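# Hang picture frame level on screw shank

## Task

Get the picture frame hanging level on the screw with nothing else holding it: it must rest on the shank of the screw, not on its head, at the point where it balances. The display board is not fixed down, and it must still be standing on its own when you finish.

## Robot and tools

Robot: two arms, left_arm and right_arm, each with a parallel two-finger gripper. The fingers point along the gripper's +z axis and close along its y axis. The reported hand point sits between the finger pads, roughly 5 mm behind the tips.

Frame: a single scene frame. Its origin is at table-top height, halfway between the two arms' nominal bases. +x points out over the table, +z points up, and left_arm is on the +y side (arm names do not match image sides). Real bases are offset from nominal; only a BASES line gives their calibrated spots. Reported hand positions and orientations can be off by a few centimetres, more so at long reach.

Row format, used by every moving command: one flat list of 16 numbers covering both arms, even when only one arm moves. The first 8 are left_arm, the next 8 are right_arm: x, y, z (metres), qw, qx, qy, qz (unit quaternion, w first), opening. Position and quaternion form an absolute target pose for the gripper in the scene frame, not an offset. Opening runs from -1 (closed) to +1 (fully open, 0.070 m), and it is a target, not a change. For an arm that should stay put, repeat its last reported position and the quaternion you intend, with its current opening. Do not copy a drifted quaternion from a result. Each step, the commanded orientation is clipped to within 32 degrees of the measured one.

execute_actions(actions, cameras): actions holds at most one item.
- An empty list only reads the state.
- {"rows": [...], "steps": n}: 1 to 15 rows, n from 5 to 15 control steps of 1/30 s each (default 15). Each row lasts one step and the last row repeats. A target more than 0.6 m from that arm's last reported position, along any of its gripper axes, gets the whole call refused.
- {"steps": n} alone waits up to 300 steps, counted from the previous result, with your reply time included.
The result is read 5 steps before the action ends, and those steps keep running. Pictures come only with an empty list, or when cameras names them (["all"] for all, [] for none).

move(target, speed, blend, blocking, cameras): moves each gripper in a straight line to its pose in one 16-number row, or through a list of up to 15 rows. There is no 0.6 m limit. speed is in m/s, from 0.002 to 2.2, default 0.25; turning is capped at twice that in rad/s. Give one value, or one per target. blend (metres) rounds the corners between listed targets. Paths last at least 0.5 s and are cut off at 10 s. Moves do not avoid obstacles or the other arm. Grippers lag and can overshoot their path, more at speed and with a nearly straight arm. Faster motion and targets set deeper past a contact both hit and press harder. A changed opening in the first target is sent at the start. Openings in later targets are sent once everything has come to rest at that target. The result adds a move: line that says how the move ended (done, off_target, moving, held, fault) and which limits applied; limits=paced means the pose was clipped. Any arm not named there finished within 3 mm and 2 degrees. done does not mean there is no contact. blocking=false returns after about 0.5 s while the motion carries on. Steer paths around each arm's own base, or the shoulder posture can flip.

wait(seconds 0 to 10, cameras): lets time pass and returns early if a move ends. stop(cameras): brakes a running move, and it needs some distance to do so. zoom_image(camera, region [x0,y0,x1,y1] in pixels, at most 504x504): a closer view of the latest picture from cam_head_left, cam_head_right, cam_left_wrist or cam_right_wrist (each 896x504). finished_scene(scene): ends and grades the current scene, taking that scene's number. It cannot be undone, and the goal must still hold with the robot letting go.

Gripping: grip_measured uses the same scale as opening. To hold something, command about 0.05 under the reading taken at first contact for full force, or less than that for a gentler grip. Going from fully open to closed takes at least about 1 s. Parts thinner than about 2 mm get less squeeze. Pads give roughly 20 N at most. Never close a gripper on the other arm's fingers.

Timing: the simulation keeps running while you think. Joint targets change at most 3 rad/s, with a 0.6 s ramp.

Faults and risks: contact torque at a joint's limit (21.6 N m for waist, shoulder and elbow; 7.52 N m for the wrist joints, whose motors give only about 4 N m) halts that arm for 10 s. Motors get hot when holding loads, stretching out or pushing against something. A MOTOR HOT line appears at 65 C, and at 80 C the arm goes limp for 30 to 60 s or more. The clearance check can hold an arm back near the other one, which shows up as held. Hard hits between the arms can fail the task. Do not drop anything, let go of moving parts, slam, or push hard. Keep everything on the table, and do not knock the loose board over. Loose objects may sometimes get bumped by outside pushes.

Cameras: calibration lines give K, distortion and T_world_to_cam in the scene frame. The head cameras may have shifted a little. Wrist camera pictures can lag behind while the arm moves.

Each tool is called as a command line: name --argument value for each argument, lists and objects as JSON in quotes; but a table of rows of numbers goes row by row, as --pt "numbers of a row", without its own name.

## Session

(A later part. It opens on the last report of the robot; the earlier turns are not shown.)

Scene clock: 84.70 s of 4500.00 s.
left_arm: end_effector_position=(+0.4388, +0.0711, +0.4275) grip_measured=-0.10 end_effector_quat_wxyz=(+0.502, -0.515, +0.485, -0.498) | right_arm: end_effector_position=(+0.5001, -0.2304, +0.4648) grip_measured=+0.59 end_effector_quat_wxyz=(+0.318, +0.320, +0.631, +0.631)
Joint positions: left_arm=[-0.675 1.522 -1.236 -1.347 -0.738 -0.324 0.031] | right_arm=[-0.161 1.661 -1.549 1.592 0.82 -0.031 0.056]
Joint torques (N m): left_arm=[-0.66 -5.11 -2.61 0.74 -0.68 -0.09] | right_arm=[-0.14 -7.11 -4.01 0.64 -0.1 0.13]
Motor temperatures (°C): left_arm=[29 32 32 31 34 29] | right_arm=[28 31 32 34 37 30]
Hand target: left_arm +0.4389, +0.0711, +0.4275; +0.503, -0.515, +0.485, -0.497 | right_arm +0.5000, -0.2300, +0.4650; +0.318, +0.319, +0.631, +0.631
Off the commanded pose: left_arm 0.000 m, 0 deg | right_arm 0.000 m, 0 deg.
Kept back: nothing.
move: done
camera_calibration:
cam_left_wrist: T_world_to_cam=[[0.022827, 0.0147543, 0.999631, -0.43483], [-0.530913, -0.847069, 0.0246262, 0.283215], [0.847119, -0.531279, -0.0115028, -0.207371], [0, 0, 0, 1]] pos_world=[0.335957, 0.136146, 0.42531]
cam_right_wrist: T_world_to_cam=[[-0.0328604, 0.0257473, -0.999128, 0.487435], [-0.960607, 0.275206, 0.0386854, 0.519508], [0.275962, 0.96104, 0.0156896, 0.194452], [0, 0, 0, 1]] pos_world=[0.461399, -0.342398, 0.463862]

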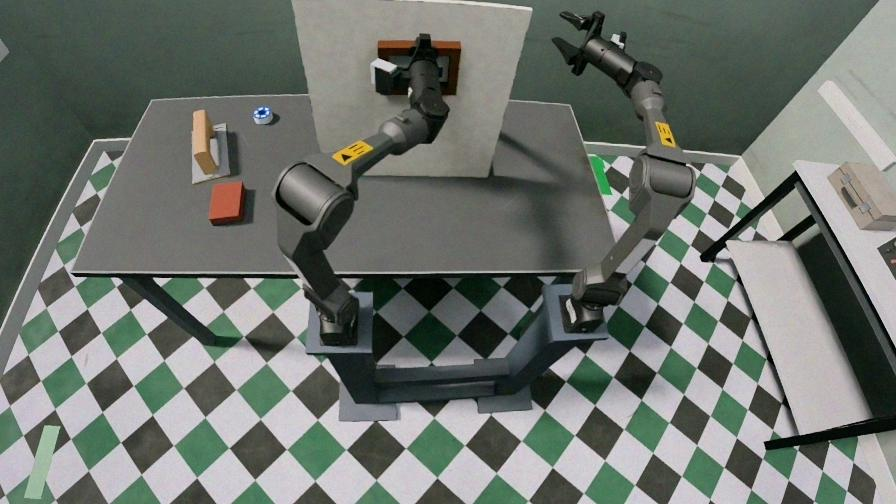

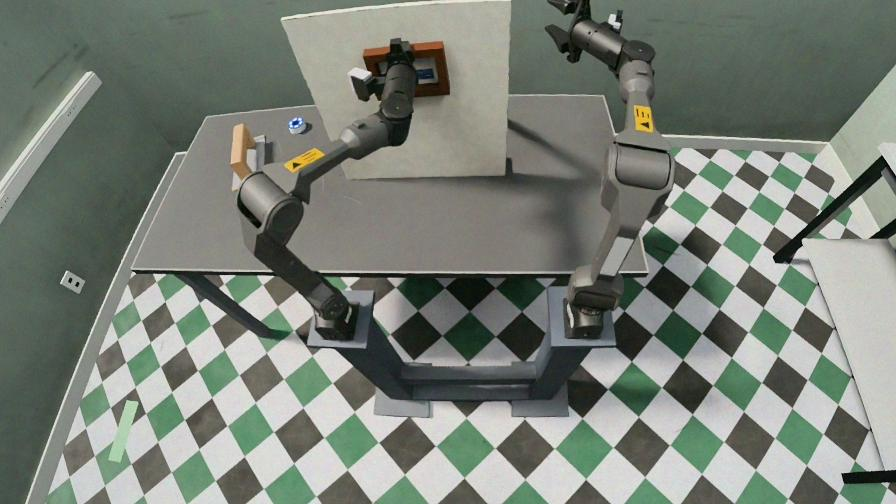

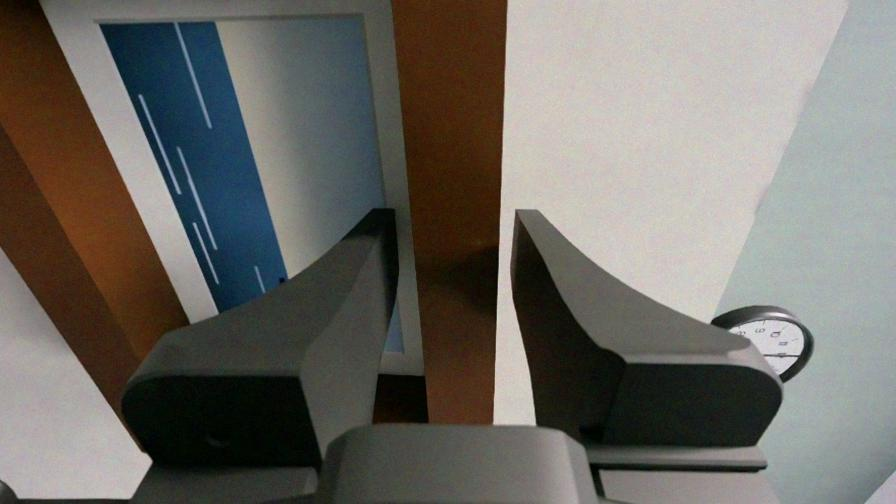

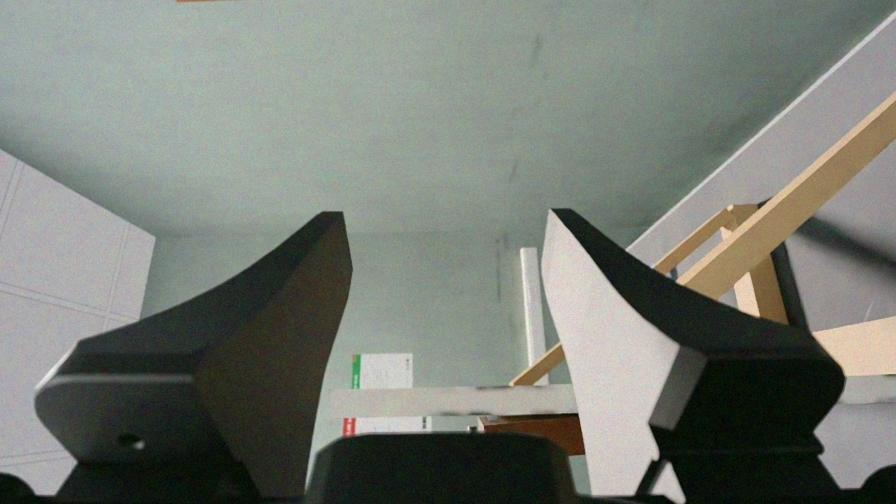

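move --pt "0.395 0.0714 0.4275 0.5030 -0.5148 0.4850 -0.4977 -0.10 0.50 -0.23 0.465 0.318 0.319 0.631 0.631 0.59" --pt "0.33 0.10 0.4275 0.5030 -0.5148 0.4850 -0.4977 -0.10 0.50 -0.23 0.465 0.318 0.319 0.631 0.631 0.59" --speed '[0.05,0.15]'

zoom_image --camera "cam_head_left" --region '[360, 10, 480, 120]'

zoom_image --camera "cam_head_right" --region '[345, 10, 465, 120]'

zoom_image --camera "cam_left_wrist" --region '[200, 0, 600, 300]'

Scene clock: 86.93 s of 4500.00 s.
left_arm: end_effector_position=(+0.3294, +0.1002, +0.4277) grip_measured=-0.10 end_effector_quat_wxyz=(+0.503, -0.514, +0.485, -0.498) | right_arm: end_effector_position=(+0.5001, -0.2304, +0.4648) grip_measured=+0.59 end_effector_quat_wxyz=(+0.318, +0.320, +0.631, +0.631)
Joint positions: left_arm=[-0.938 1.175 -0.923 -1.46 -0.987 -0.223 0.031] | right_arm=[-0.161 1.661 -1.549 1.592 0.82 -0.031 0.056]
Joint torques (N m): left_arm=[0.47 -2.44 -3.32 0.9 -0.17 -0.17] | right_arm=[-0.14 -7.1 -4.01 0.64 -0.1 0.12]
Motor temperatures (°C): left_arm=[29 32 32 31 34 29] | right_arm=[28 31 32 34 37 30]
Hand target: left_arm +0.3300, +0.1000, +0.4275; +0.503, -0.515, +0.485, -0.497 | right_arm +0.5000, -0.2300, +0.4650; +0.318, +0.319, +0.631, +0.631
Off the commanded pose: left_arm 0.001 m, 0 deg | right_arm 0.000 m, 0 deg.
Kept back: nothing.
move: done
camera_calibration:
cam_left_wrist: T_world_to_cam=[[0.0218948, 0.0143999, 0.999657, -0.432705], [-0.53124, -0.846886, 0.0238347, 0.250243], [0.846939, -0.531579, -0.0108926, -0.0993501], [0, 0, 0, 1]] pos_world=[0.226557, 0.165346, 0.42551]
cam_right_wrist: T_world_to_cam=[[-0.0328604, 0.0257473, -0.999128, 0.487435], [-0.960607, 0.275206, 0.0386854, 0.519508], [0.275962, 0.96104, 0.0156896, 0.194452], [0, 0, 0, 1]] pos_world=[0.461399, -0.342398, 0.463862]

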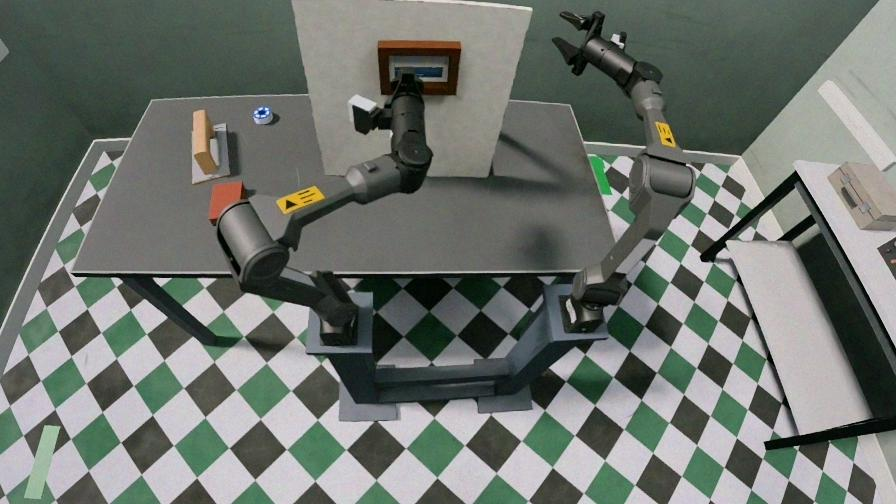

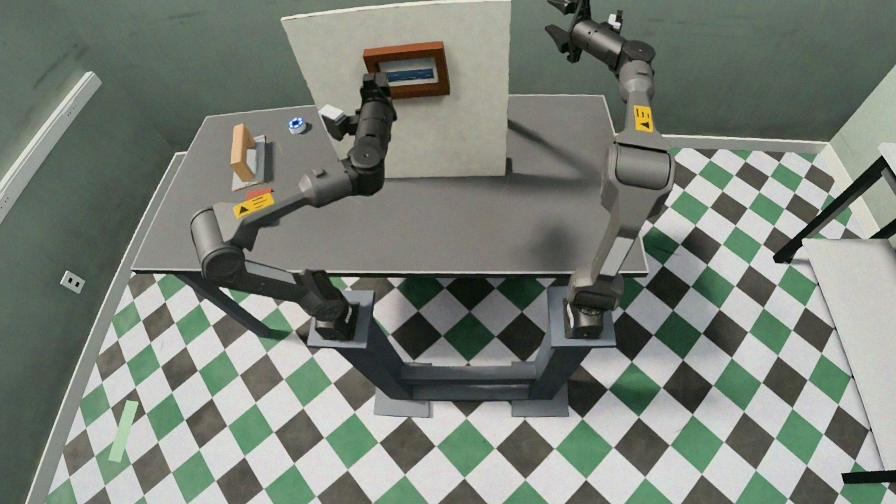

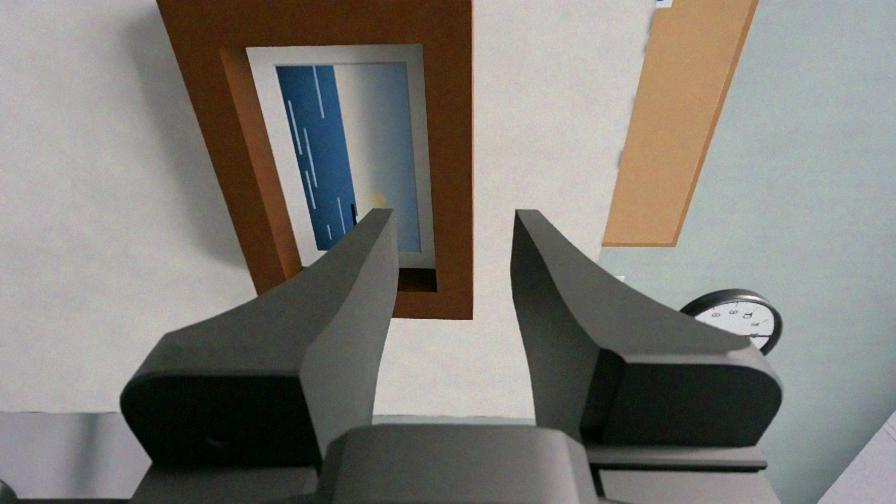

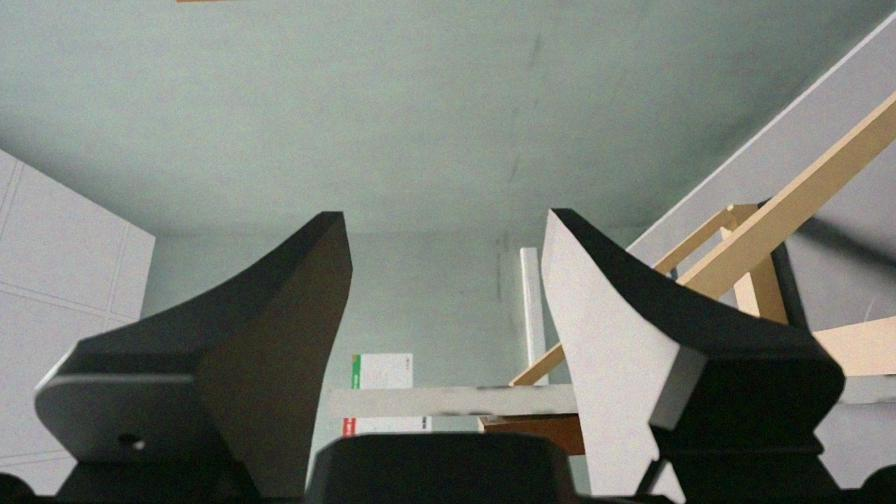

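Scaled by 4.200 from the camera's 896x504 image, which has a finer 1280x720 frame.

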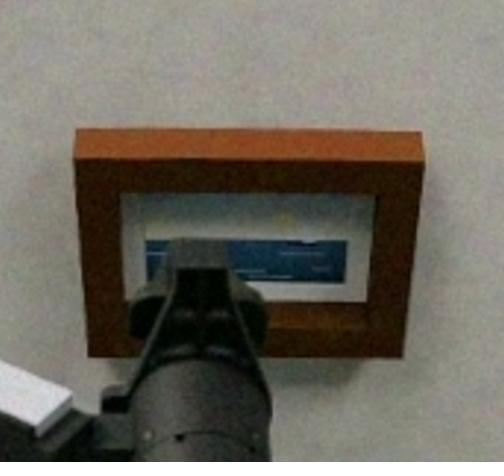

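Scaled by 4.200 from the camera's 896x504 image, which has a finer 1280x720 frame.

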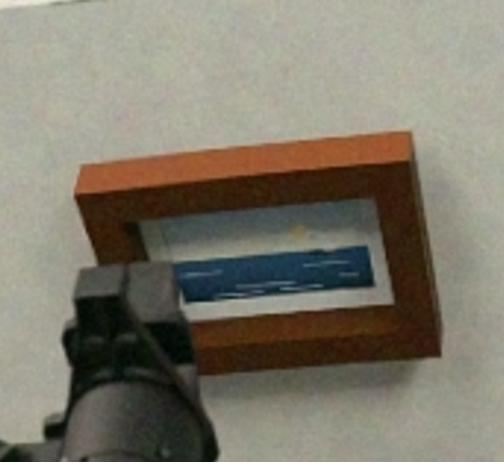

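Scaled by 1.260 from the camera's 896x504 image, which has a finer 1280x720 frame.

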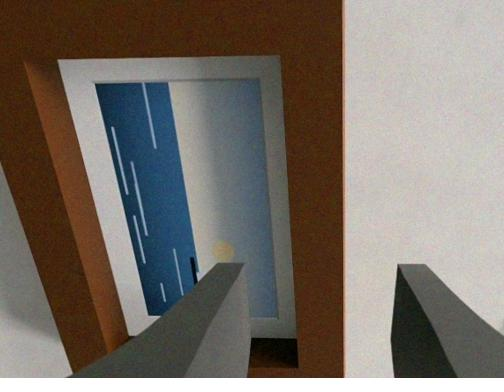

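move --pt "0.37 0.030 0.4302 0.5030 -0.5148 0.4850 -0.4977 -0.15 0.50 -0.23 0.465 0.318 0.319 0.631 0.631 0.59" --pt "0.40 0.030 0.4302 0.5030 -0.5148 0.4850 -0.4977 -0.15 0.50 -0.23 0.465 0.318 0.319 0.631 0.631 0.59" --speed 0.12

zoom_image --camera "cam_left_wrist" --region '[300, 100, 620, 420]'

Scene clock: 89.23 s of 4500.00 s.
left_arm: end_effector_position=(+0.4005, +0.0299, +0.4299) grip_measured=-0.15 end_effector_quat_wxyz=(+0.503, -0.514, +0.485, -0.497) | right_arm: end_effector_position=(+0.5001, -0.2304, +0.4648) grip_measured=+0.59 end_effector_quat_wxyz=(+0.318, +0.320, +0.631, +0.631)
Joint positions: left_arm=[-0.88 1.528 -1.252 -1.429 -0.934 -0.259 0.03] | right_arm=[-0.161 1.661 -1.549 1.592 0.82 -0.031 0.056]
Joint torques (N m): left_arm=[-0.81 -6.6 -2.42 0.76 -0.61 -0.09] | right_arm=[-0.13 -7.08 -4.03 0.65 -0.09 0.11]
Motor temperatures (°C): left_arm=[29 32 32 31 34 29] | right_arm=[28 31 32 34 37 30]
Hand target: left_arm +0.4000, +0.0300, +0.4302; +0.503, -0.515, +0.485, -0.497 | right_arm +0.5000, -0.2300, +0.4650; +0.318, +0.319, +0.631, +0.631
Off the commanded pose: left_arm 0.001 m, 0 deg | right_arm 0.000 m, 0 deg.
Kept back: nothing.
move: done
camera_calibration:
cam_left_wrist: T_world_to_cam=[[0.0228453, 0.012966, 0.999655, -0.435792], [-0.530371, -0.847451, 0.0231125, 0.228441], [0.847458, -0.530716, -0.0124834, -0.19652], [0, 0, 0, 1]] pos_world=[0.297657, 0.0949468, 0.427908]
cam_right_wrist: T_world_to_cam=[[-0.0328604, 0.0257473, -0.999128, 0.487435], [-0.960607, 0.275206, 0.0386854, 0.519508], [0.275962, 0.96104, 0.0156896, 0.194452], [0, 0, 0, 1]] pos_world=[0.461399, -0.342398, 0.463862]

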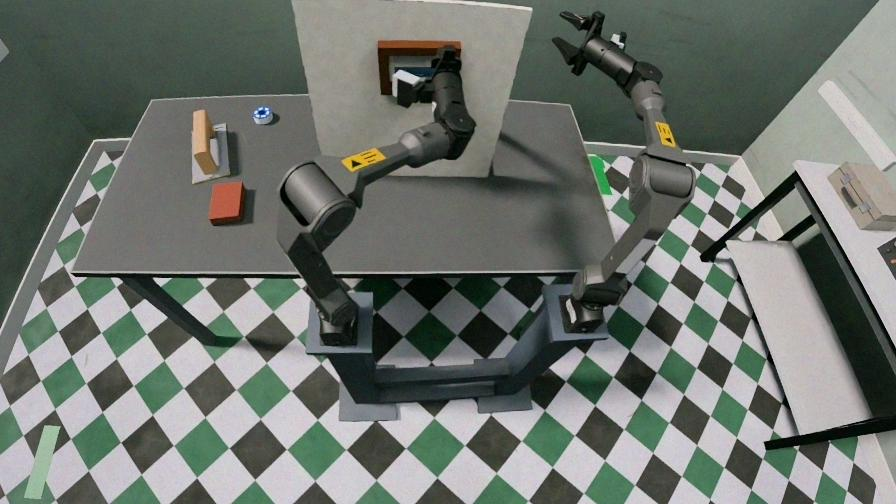

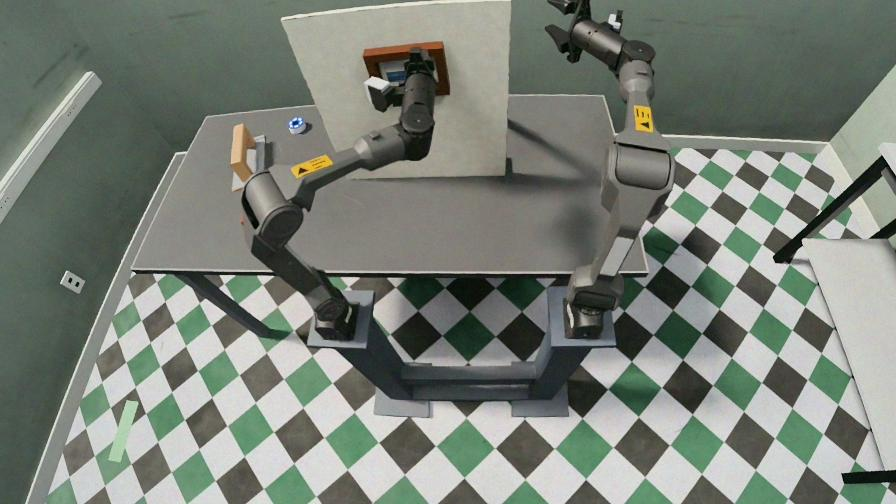

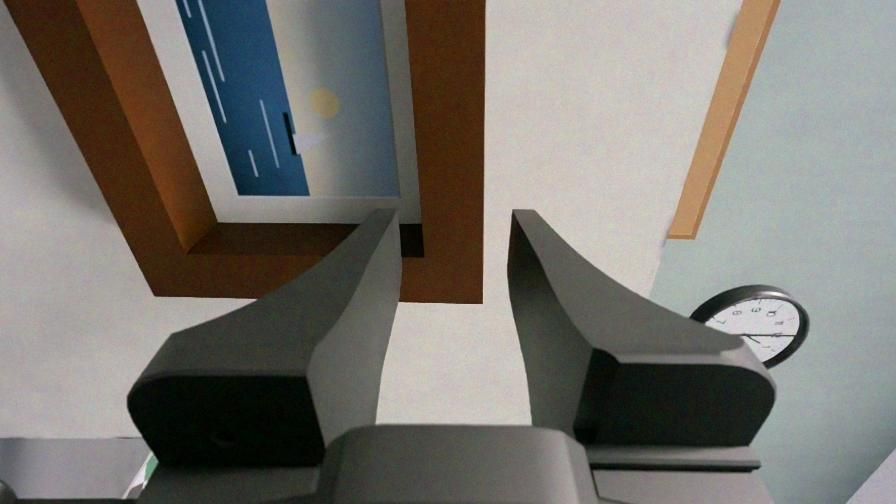

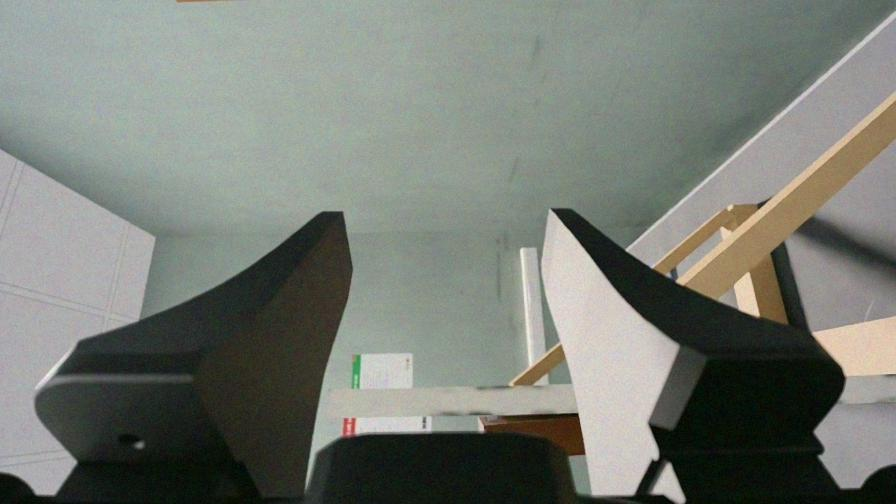

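Scaled by 1.575 from the camera's 896x504 image, which has a finer 1280x720 frame.

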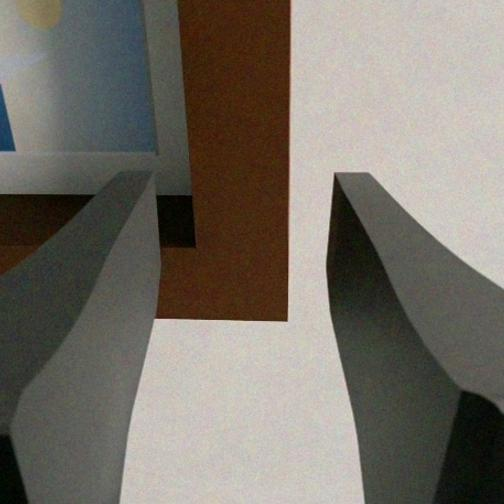

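move --pt "0.430 0.030 0.4302 0.5030 -0.5148 0.4850 -0.4977 -0.15 0.50 -0.23 0.465 0.318 0.319 0.631 0.631 0.59" --speed 0.06 --cameras '["cam_left_wrist"]'

zoom_image --camera "cam_left_wrist" --region '[300, 100, 620, 420]'

Scene clock: 90.23 s of 4500.00 s.
left_arm: end_effector_position=(+0.4304, +0.0300, +0.4301) grip_measured=-0.15 end_effector_quat_wxyz=(+0.503, -0.515, +0.485, -0.497) | right_arm: end_effector_position=(+0.5001, -0.2304, +0.4648) grip_measured=+0.59 end_effector_quat_wxyz=(+0.318, +0.320, +0.631, +0.631)
Joint positions: left_arm=[-0.801 1.597 -1.331 -1.413 -0.856 -0.262 0.03] | right_arm=[-0.161 1.661 -1.549 1.592 0.82 -0.031 0.056]
Joint torques (N m): left_arm=[-0.81 -6.48 -2.91 0.79 -0.58 0.01] | right_arm=[-0.15 -7.05 -4.07 0.65 -0.08 0.1]
Motor temperatures (°C): left_arm=[29 32 32 31 34 29] | right_arm=[28 31 32 34 37 30]
Hand target: left_arm +0.4300, +0.0300, +0.4302; +0.503, -0.515, +0.485, -0.497 | right_arm +0.5000, -0.2300, +0.4650; +0.318, +0.319, +0.631, +0.631
Off the commanded pose: left_arm 0.000 m, 0 deg | right_arm 0.000 m, 0 deg.
Kept back: nothing.
move: done
camera_calibration:
cam_left_wrist: T_world_to_cam=[[0.0225502, 0.0143414, 0.999643, -0.436605], [-0.530613, -0.847271, 0.0241251, 0.244042], [0.847314, -0.530968, -0.0114964, -0.222019], [0, 0, 0, 1]] pos_world=[0.327457, 0.0951464, 0.42801]
Images, in order (width x height): cam_left_wrist 896x504.

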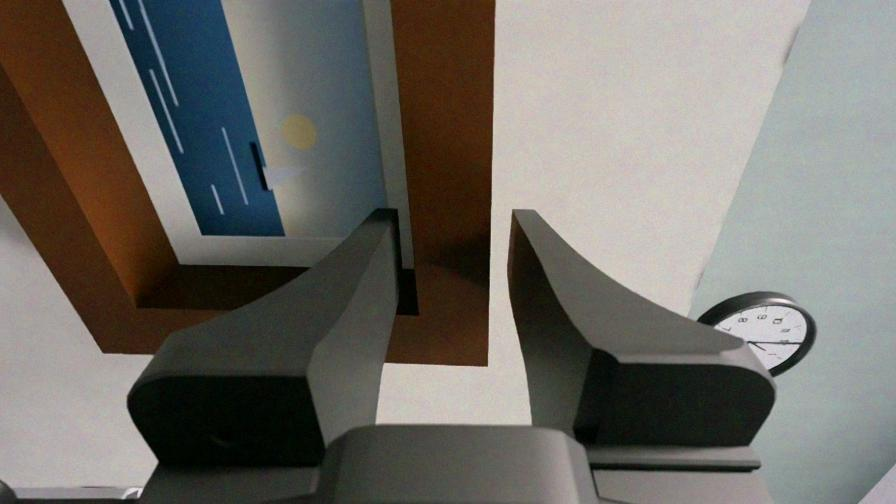

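Scaled by 1.575 from the camera's 896x504 image, which has a finer 1280x720 frame.

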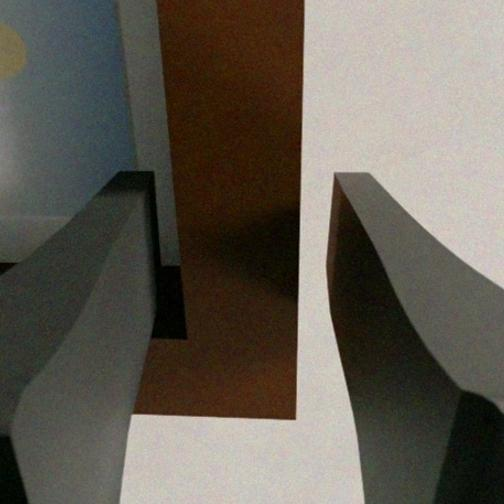

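move --pt "0.441 0.030 0.4302 0.5030 -0.5148 0.4850 -0.4977 -0.15 0.50 -0.23 0.465 0.318 0.319 0.631 0.631 0.59" --speed 0.05 --cameras '["cam_left_wrist"]'

zoom_image --camera "cam_left_wrist" --region '[300, 100, 620, 420]'

move --pt "0.441 0.030 0.4265 0.5030 -0.5148 0.4850 -0.4977 -0.15 0.50 -0.23 0.465 0.318 0.319 0.631 0.631 0.59" --speed 0.02

zoom_image --camera "cam_head_left" --region '[360, 10, 480, 120]'

zoom_image --camera "cam_head_right" --region '[345, 10, 465, 120]'

zoom_image --camera "cam_left_wrist" --region '[300, 100, 620, 420]'

Scene clock: 91.40 s of 4500.00 s.
left_arm: end_effector_position=(+0.4410, +0.0300, +0.4302) grip_measured=-0.15 end_effector_quat_wxyz=(+0.502, -0.515, +0.484, -0.498) | right_arm: end_effector_position=(+0.5001, -0.2304, +0.4648) grip_measured=+0.59 end_effector_quat_wxyz=(+0.318, +0.320, +0.631, +0.631)
Joint positions: left_arm=[-0.776 1.623 -1.363 -1.411 -0.83 -0.261 0.03] | right_arm=[-0.161 1.661 -1.549 1.592 0.82 -0.031 0.056]
Joint torques (N m): left_arm=[-0.03 -6.13 -3.37 0.78 -0.39 0.09] | right_arm=[-0.1 -7.02 -4.08 0.65 -0.09 0.11]
Motor temperatures (°C): left_arm=[29 32 32 31 34 29] | right_arm=[28 31 32 34 37 30]
Hand target: left_arm +0.4410, +0.0300, +0.4302; +0.503, -0.515, +0.485, -0.497 | right_arm +0.5000, -0.2300, +0.4650; +0.318, +0.319, +0.631, +0.631
Off the commanded pose: left_arm 0.000 m, 0 deg | right_arm 0.000 m, 0 deg.
Kept back: nothing.
move: done
camera_calibration:
cam_left_wrist: T_world_to_cam=[[0.0226442, 0.0155901, 0.999622, -0.436985], [-0.530684, -0.847194, 0.0252343, 0.249123], [0.847267, -0.531055, -0.0109107, -0.23128], [0, 0, 0, 1]] pos_world=[0.338057, 0.0950462, 0.42801]
Images, in order (width x height): cam_left_wrist 896x504.

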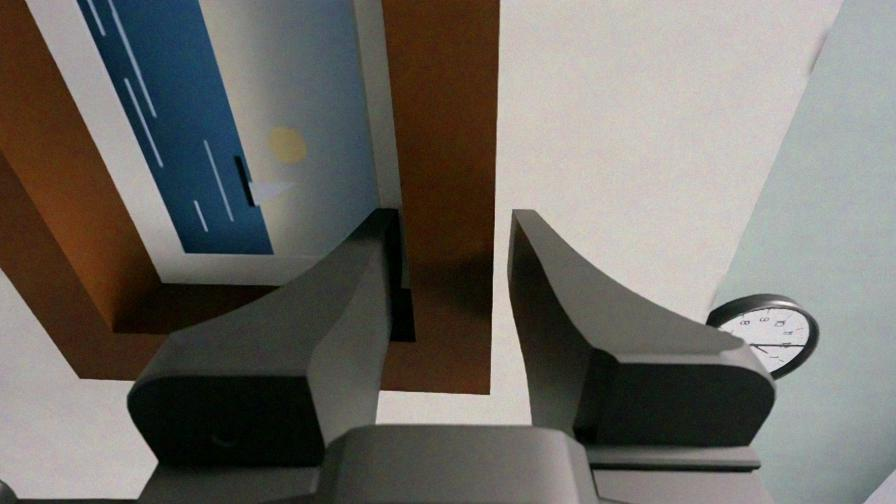

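Scaled by 1.575 from the camera's 896x504 image, which has a finer 1280x720 frame.

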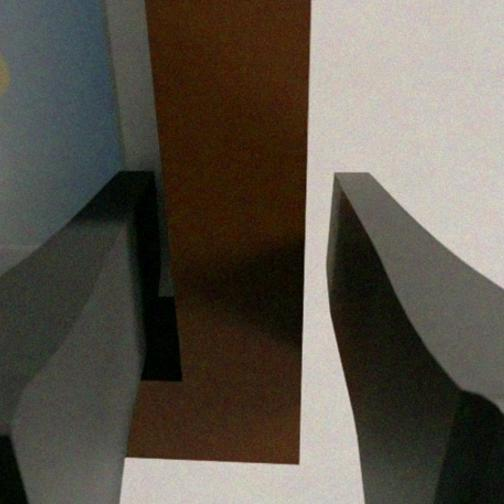

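Scene clock: 92.10 s of 4500.00 s.
left_arm: end_effector_position=(+0.4409, +0.0299, +0.4268) grip_measured=-0.15 end_effector_quat_wxyz=(+0.502, -0.515, +0.485, -0.498) | right_arm: end_effector_position=(+0.5001, -0.2304, +0.4648) grip_measured=+0.59 end_effector_quat_wxyz=(+0.318, +0.320, +0.631, +0.631)
Joint positions: left_arm=[-0.776 1.624 -1.35 -1.397 -0.832 -0.28 0.03] | right_arm=[-0.161 1.661 -1.549 1.592 0.82 -0.031 0.056]
Joint torques (N m): left_arm=[-0.54 -5.79 -2.52 0.77 -0.59 -0.1] | right_arm=[-0.12 -7.01 -4.05 0.65 -0.08 0.1]
Motor temperatures (°C): left_arm=[29 32 32 31 34 29] | right_arm=[28 31 32 34 37 30]
Hand target: left_arm +0.4410, +0.0300, +0.4265; +0.503, -0.515, +0.485, -0.497 | right_arm +0.5000, -0.2300, +0.4650; +0.318, +0.319, +0.631, +0.631
Off the commanded pose: left_arm 0.000 m, 0 deg | right_arm 0.000 m, 0 deg.
Kept back: nothing.
move: done
camera_calibration:
cam_left_wrist: T_world_to_cam=[[0.0221361, 0.0149578, 0.999643, -0.433263], [-0.531235, -0.846872, 0.0244356, 0.249706], [0.846935, -0.531586, -0.0108003, -0.231202], [0, 0, 0, 1]] pos_world=[0.338057, 0.0950461, 0.42451]
cam_right_wrist: T_world_to_cam=[[-0.0328604, 0.0257473, -0.999128, 0.487435], [-0.960607, 0.275206, 0.0386854, 0.519508], [0.275962, 0.96104, 0.0156896, 0.194452], [0, 0, 0, 1]] pos_world=[0.461399, -0.342398, 0.463862]

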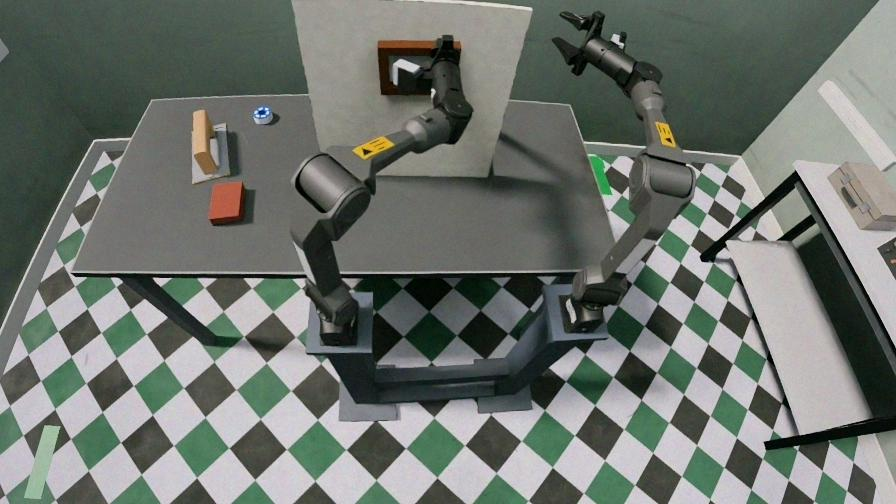

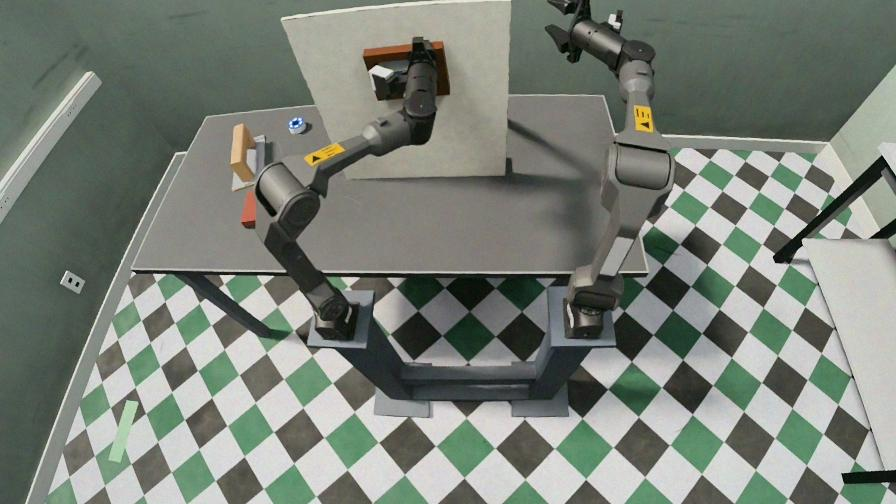

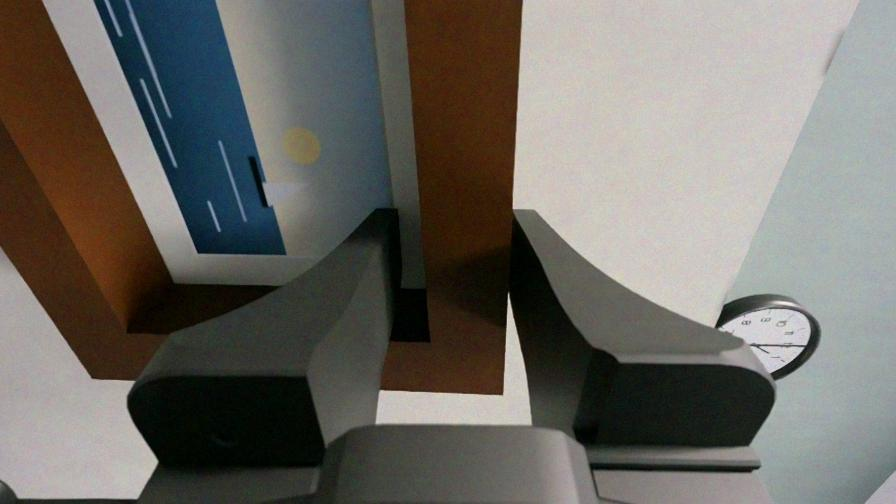

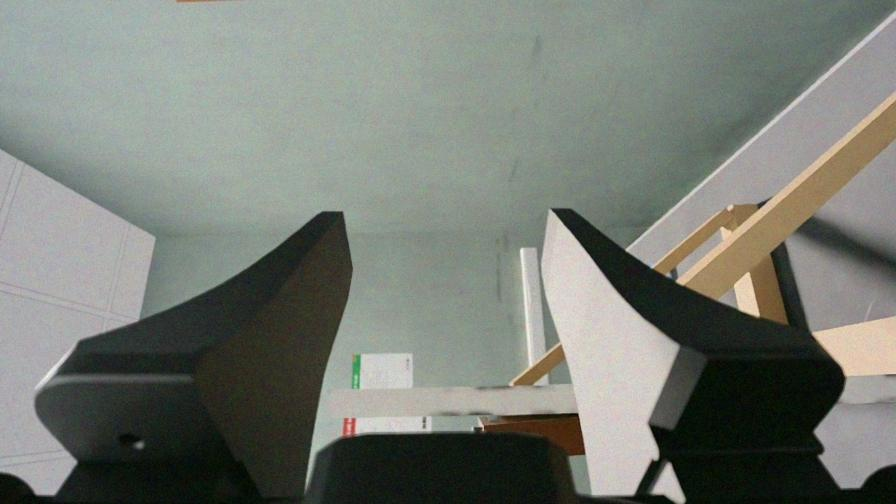

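Scaled by 4.200 from the camera's 896x504 image, which has a finer 1280x720 frame.

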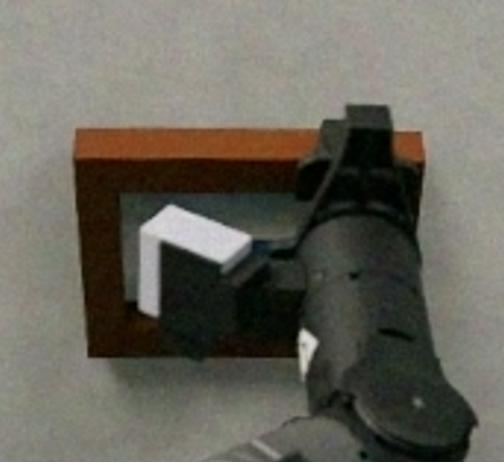

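Scaled by 4.200 from the camera's 896x504 image, which has a finer 1280x720 frame.

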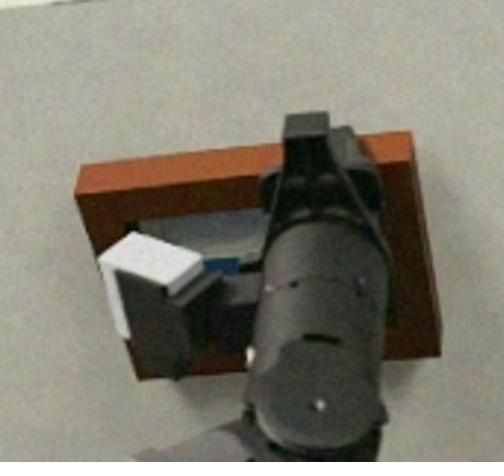

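Scaled by 1.575 from the camera's 896x504 image, which has a finer 1280x720 frame.

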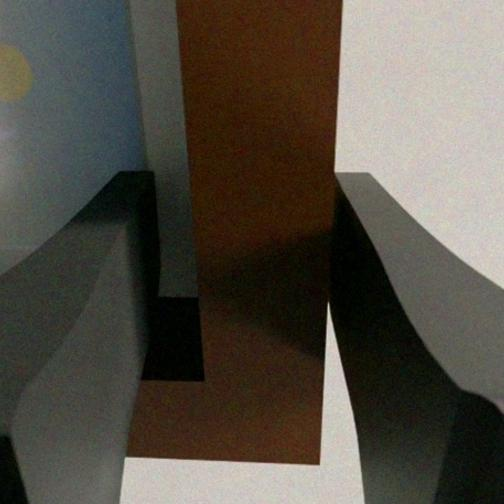

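move --pt "0.441 0.030 0.4250 0.5030 -0.5148 0.4850 -0.4977 -0.15 0.50 -0.23 0.465 0.318 0.319 0.631 0.631 0.59" --speed 0.01

zoom_image --camera "cam_head_left" --region '[360, 10, 480, 120]'

zoom_image --camera "cam_head_right" --region '[345, 10, 465, 120]'

zoom_image --camera "cam_left_wrist" --region '[300, 100, 620, 420]'

Scene clock: 93.13 s of 4500.00 s.
left_arm: end_effector_position=(+0.4410, +0.0298, +0.4252) grip_measured=-0.15 end_effector_quat_wxyz=(+0.502, -0.515, +0.485, -0.498) | right_arm: end_effector_position=(+0.5001, -0.2304, +0.4648) grip_measured=+0.59 end_effector_quat_wxyz=(+0.318, +0.320, +0.631, +0.631)
Joint positions: left_arm=[-0.776 1.625 -1.345 -1.392 -0.833 -0.287 0.03] | right_arm=[-0.161 1.661 -1.549 1.592 0.82 -0.031 0.056]
Joint torques (N m): left_arm=[-0.94 -5.73 -2.34 0.77 -0.62 -0.1] | right_arm=[-0.11 -7.03 -4.07 0.65 -0.08 0.09]
Motor temperatures (°C): left_arm=[29 32 32 31 34 29] | right_arm=[28 31 32 34 37 30]
Hand target: left_arm +0.4410, +0.0300, +0.4250; +0.503, -0.515, +0.485, -0.497 | right_arm +0.5000, -0.2300, +0.4650; +0.318, +0.319, +0.631, +0.631
Off the commanded pose: left_arm 0.000 m, 0 deg | right_arm 0.000 m, 0 deg.
Kept back: nothing.
move: done
camera_calibration:
cam_left_wrist: T_world_to_cam=[[0.0223356, 0.0147101, 0.999642, -0.431808], [-0.531301, -0.846834, 0.0243326, 0.249774], [0.846889, -0.531655, -0.0110991, -0.231207], [0, 0, 0, 1]] pos_world=[0.338156, 0.0949462, 0.42301]
cam_right_wrist: T_world_to_cam=[[-0.0328604, 0.0257473, -0.999128, 0.487435], [-0.960607, 0.275206, 0.0386854, 0.519508], [0.275962, 0.96104, 0.0156896, 0.194452], [0, 0, 0, 1]] pos_world=[0.461399, -0.342398, 0.463862]

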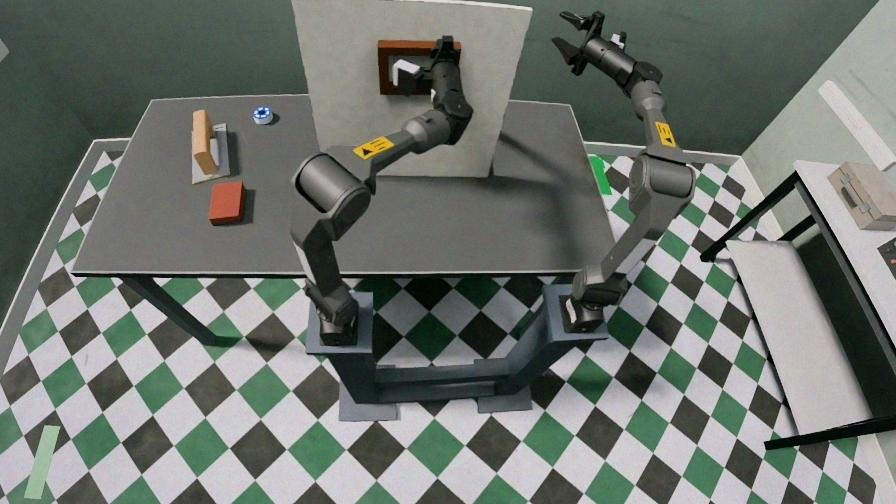

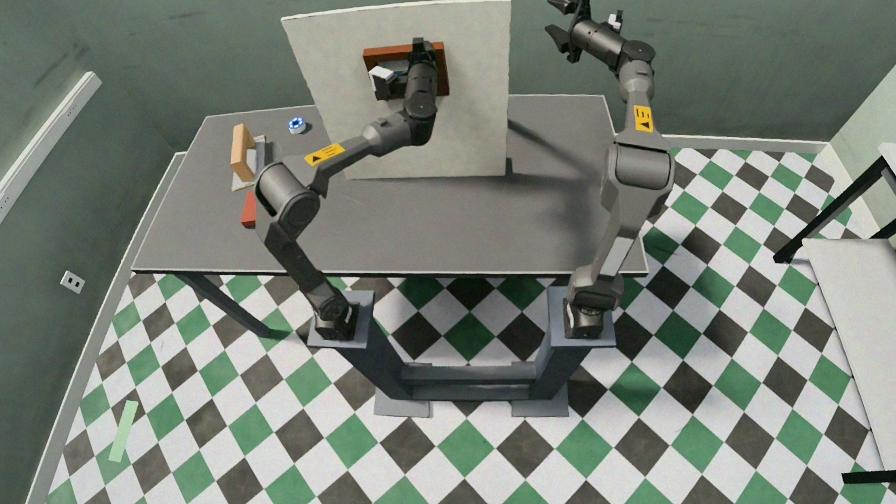

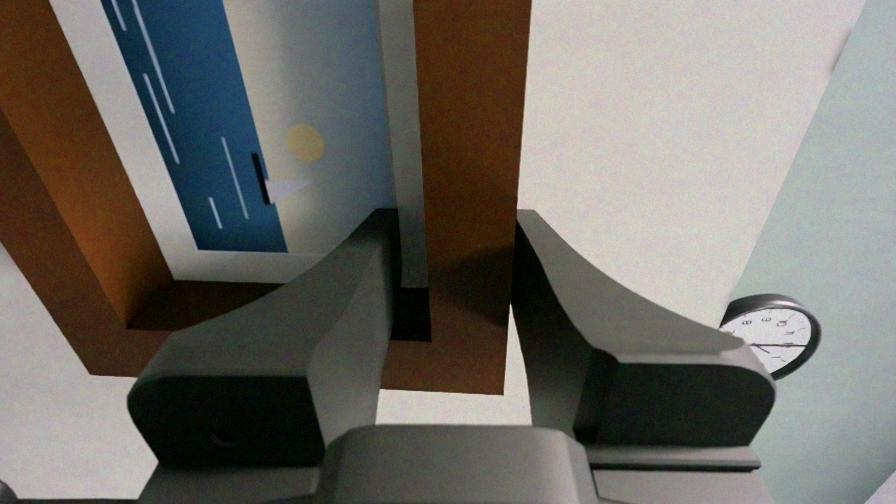

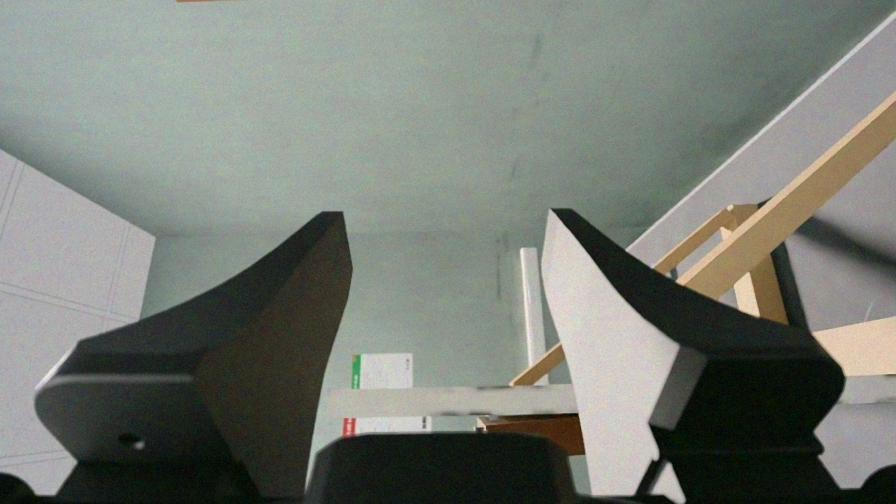

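Scaled by 4.200 from the camera's 896x504 image, which has a finer 1280x720 frame.

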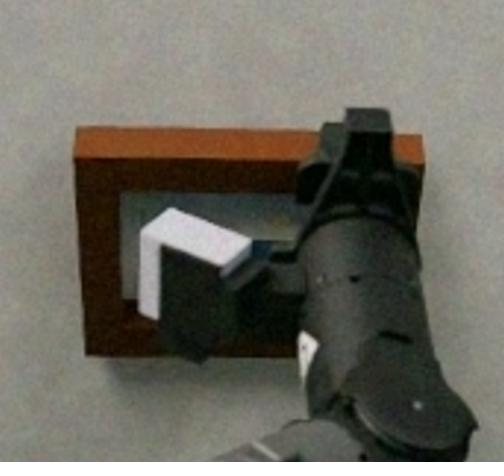

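Scaled by 4.200 from the camera's 896x504 image, which has a finer 1280x720 frame.

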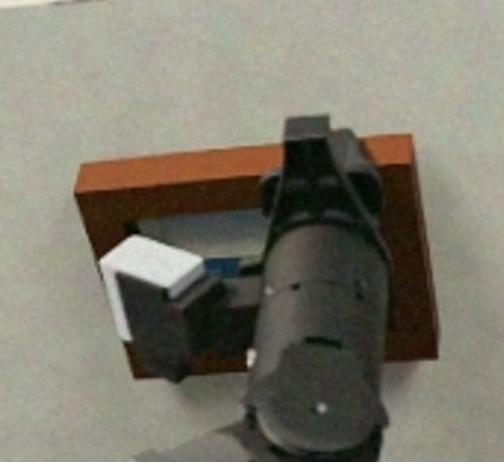

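Scaled by 1.575 from the camera's 896x504 image, which has a finer 1280x720 frame.

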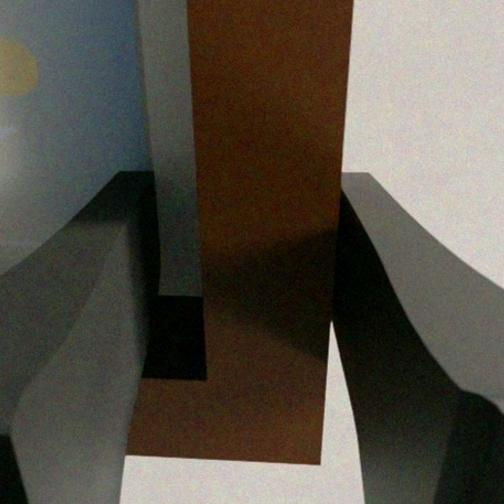

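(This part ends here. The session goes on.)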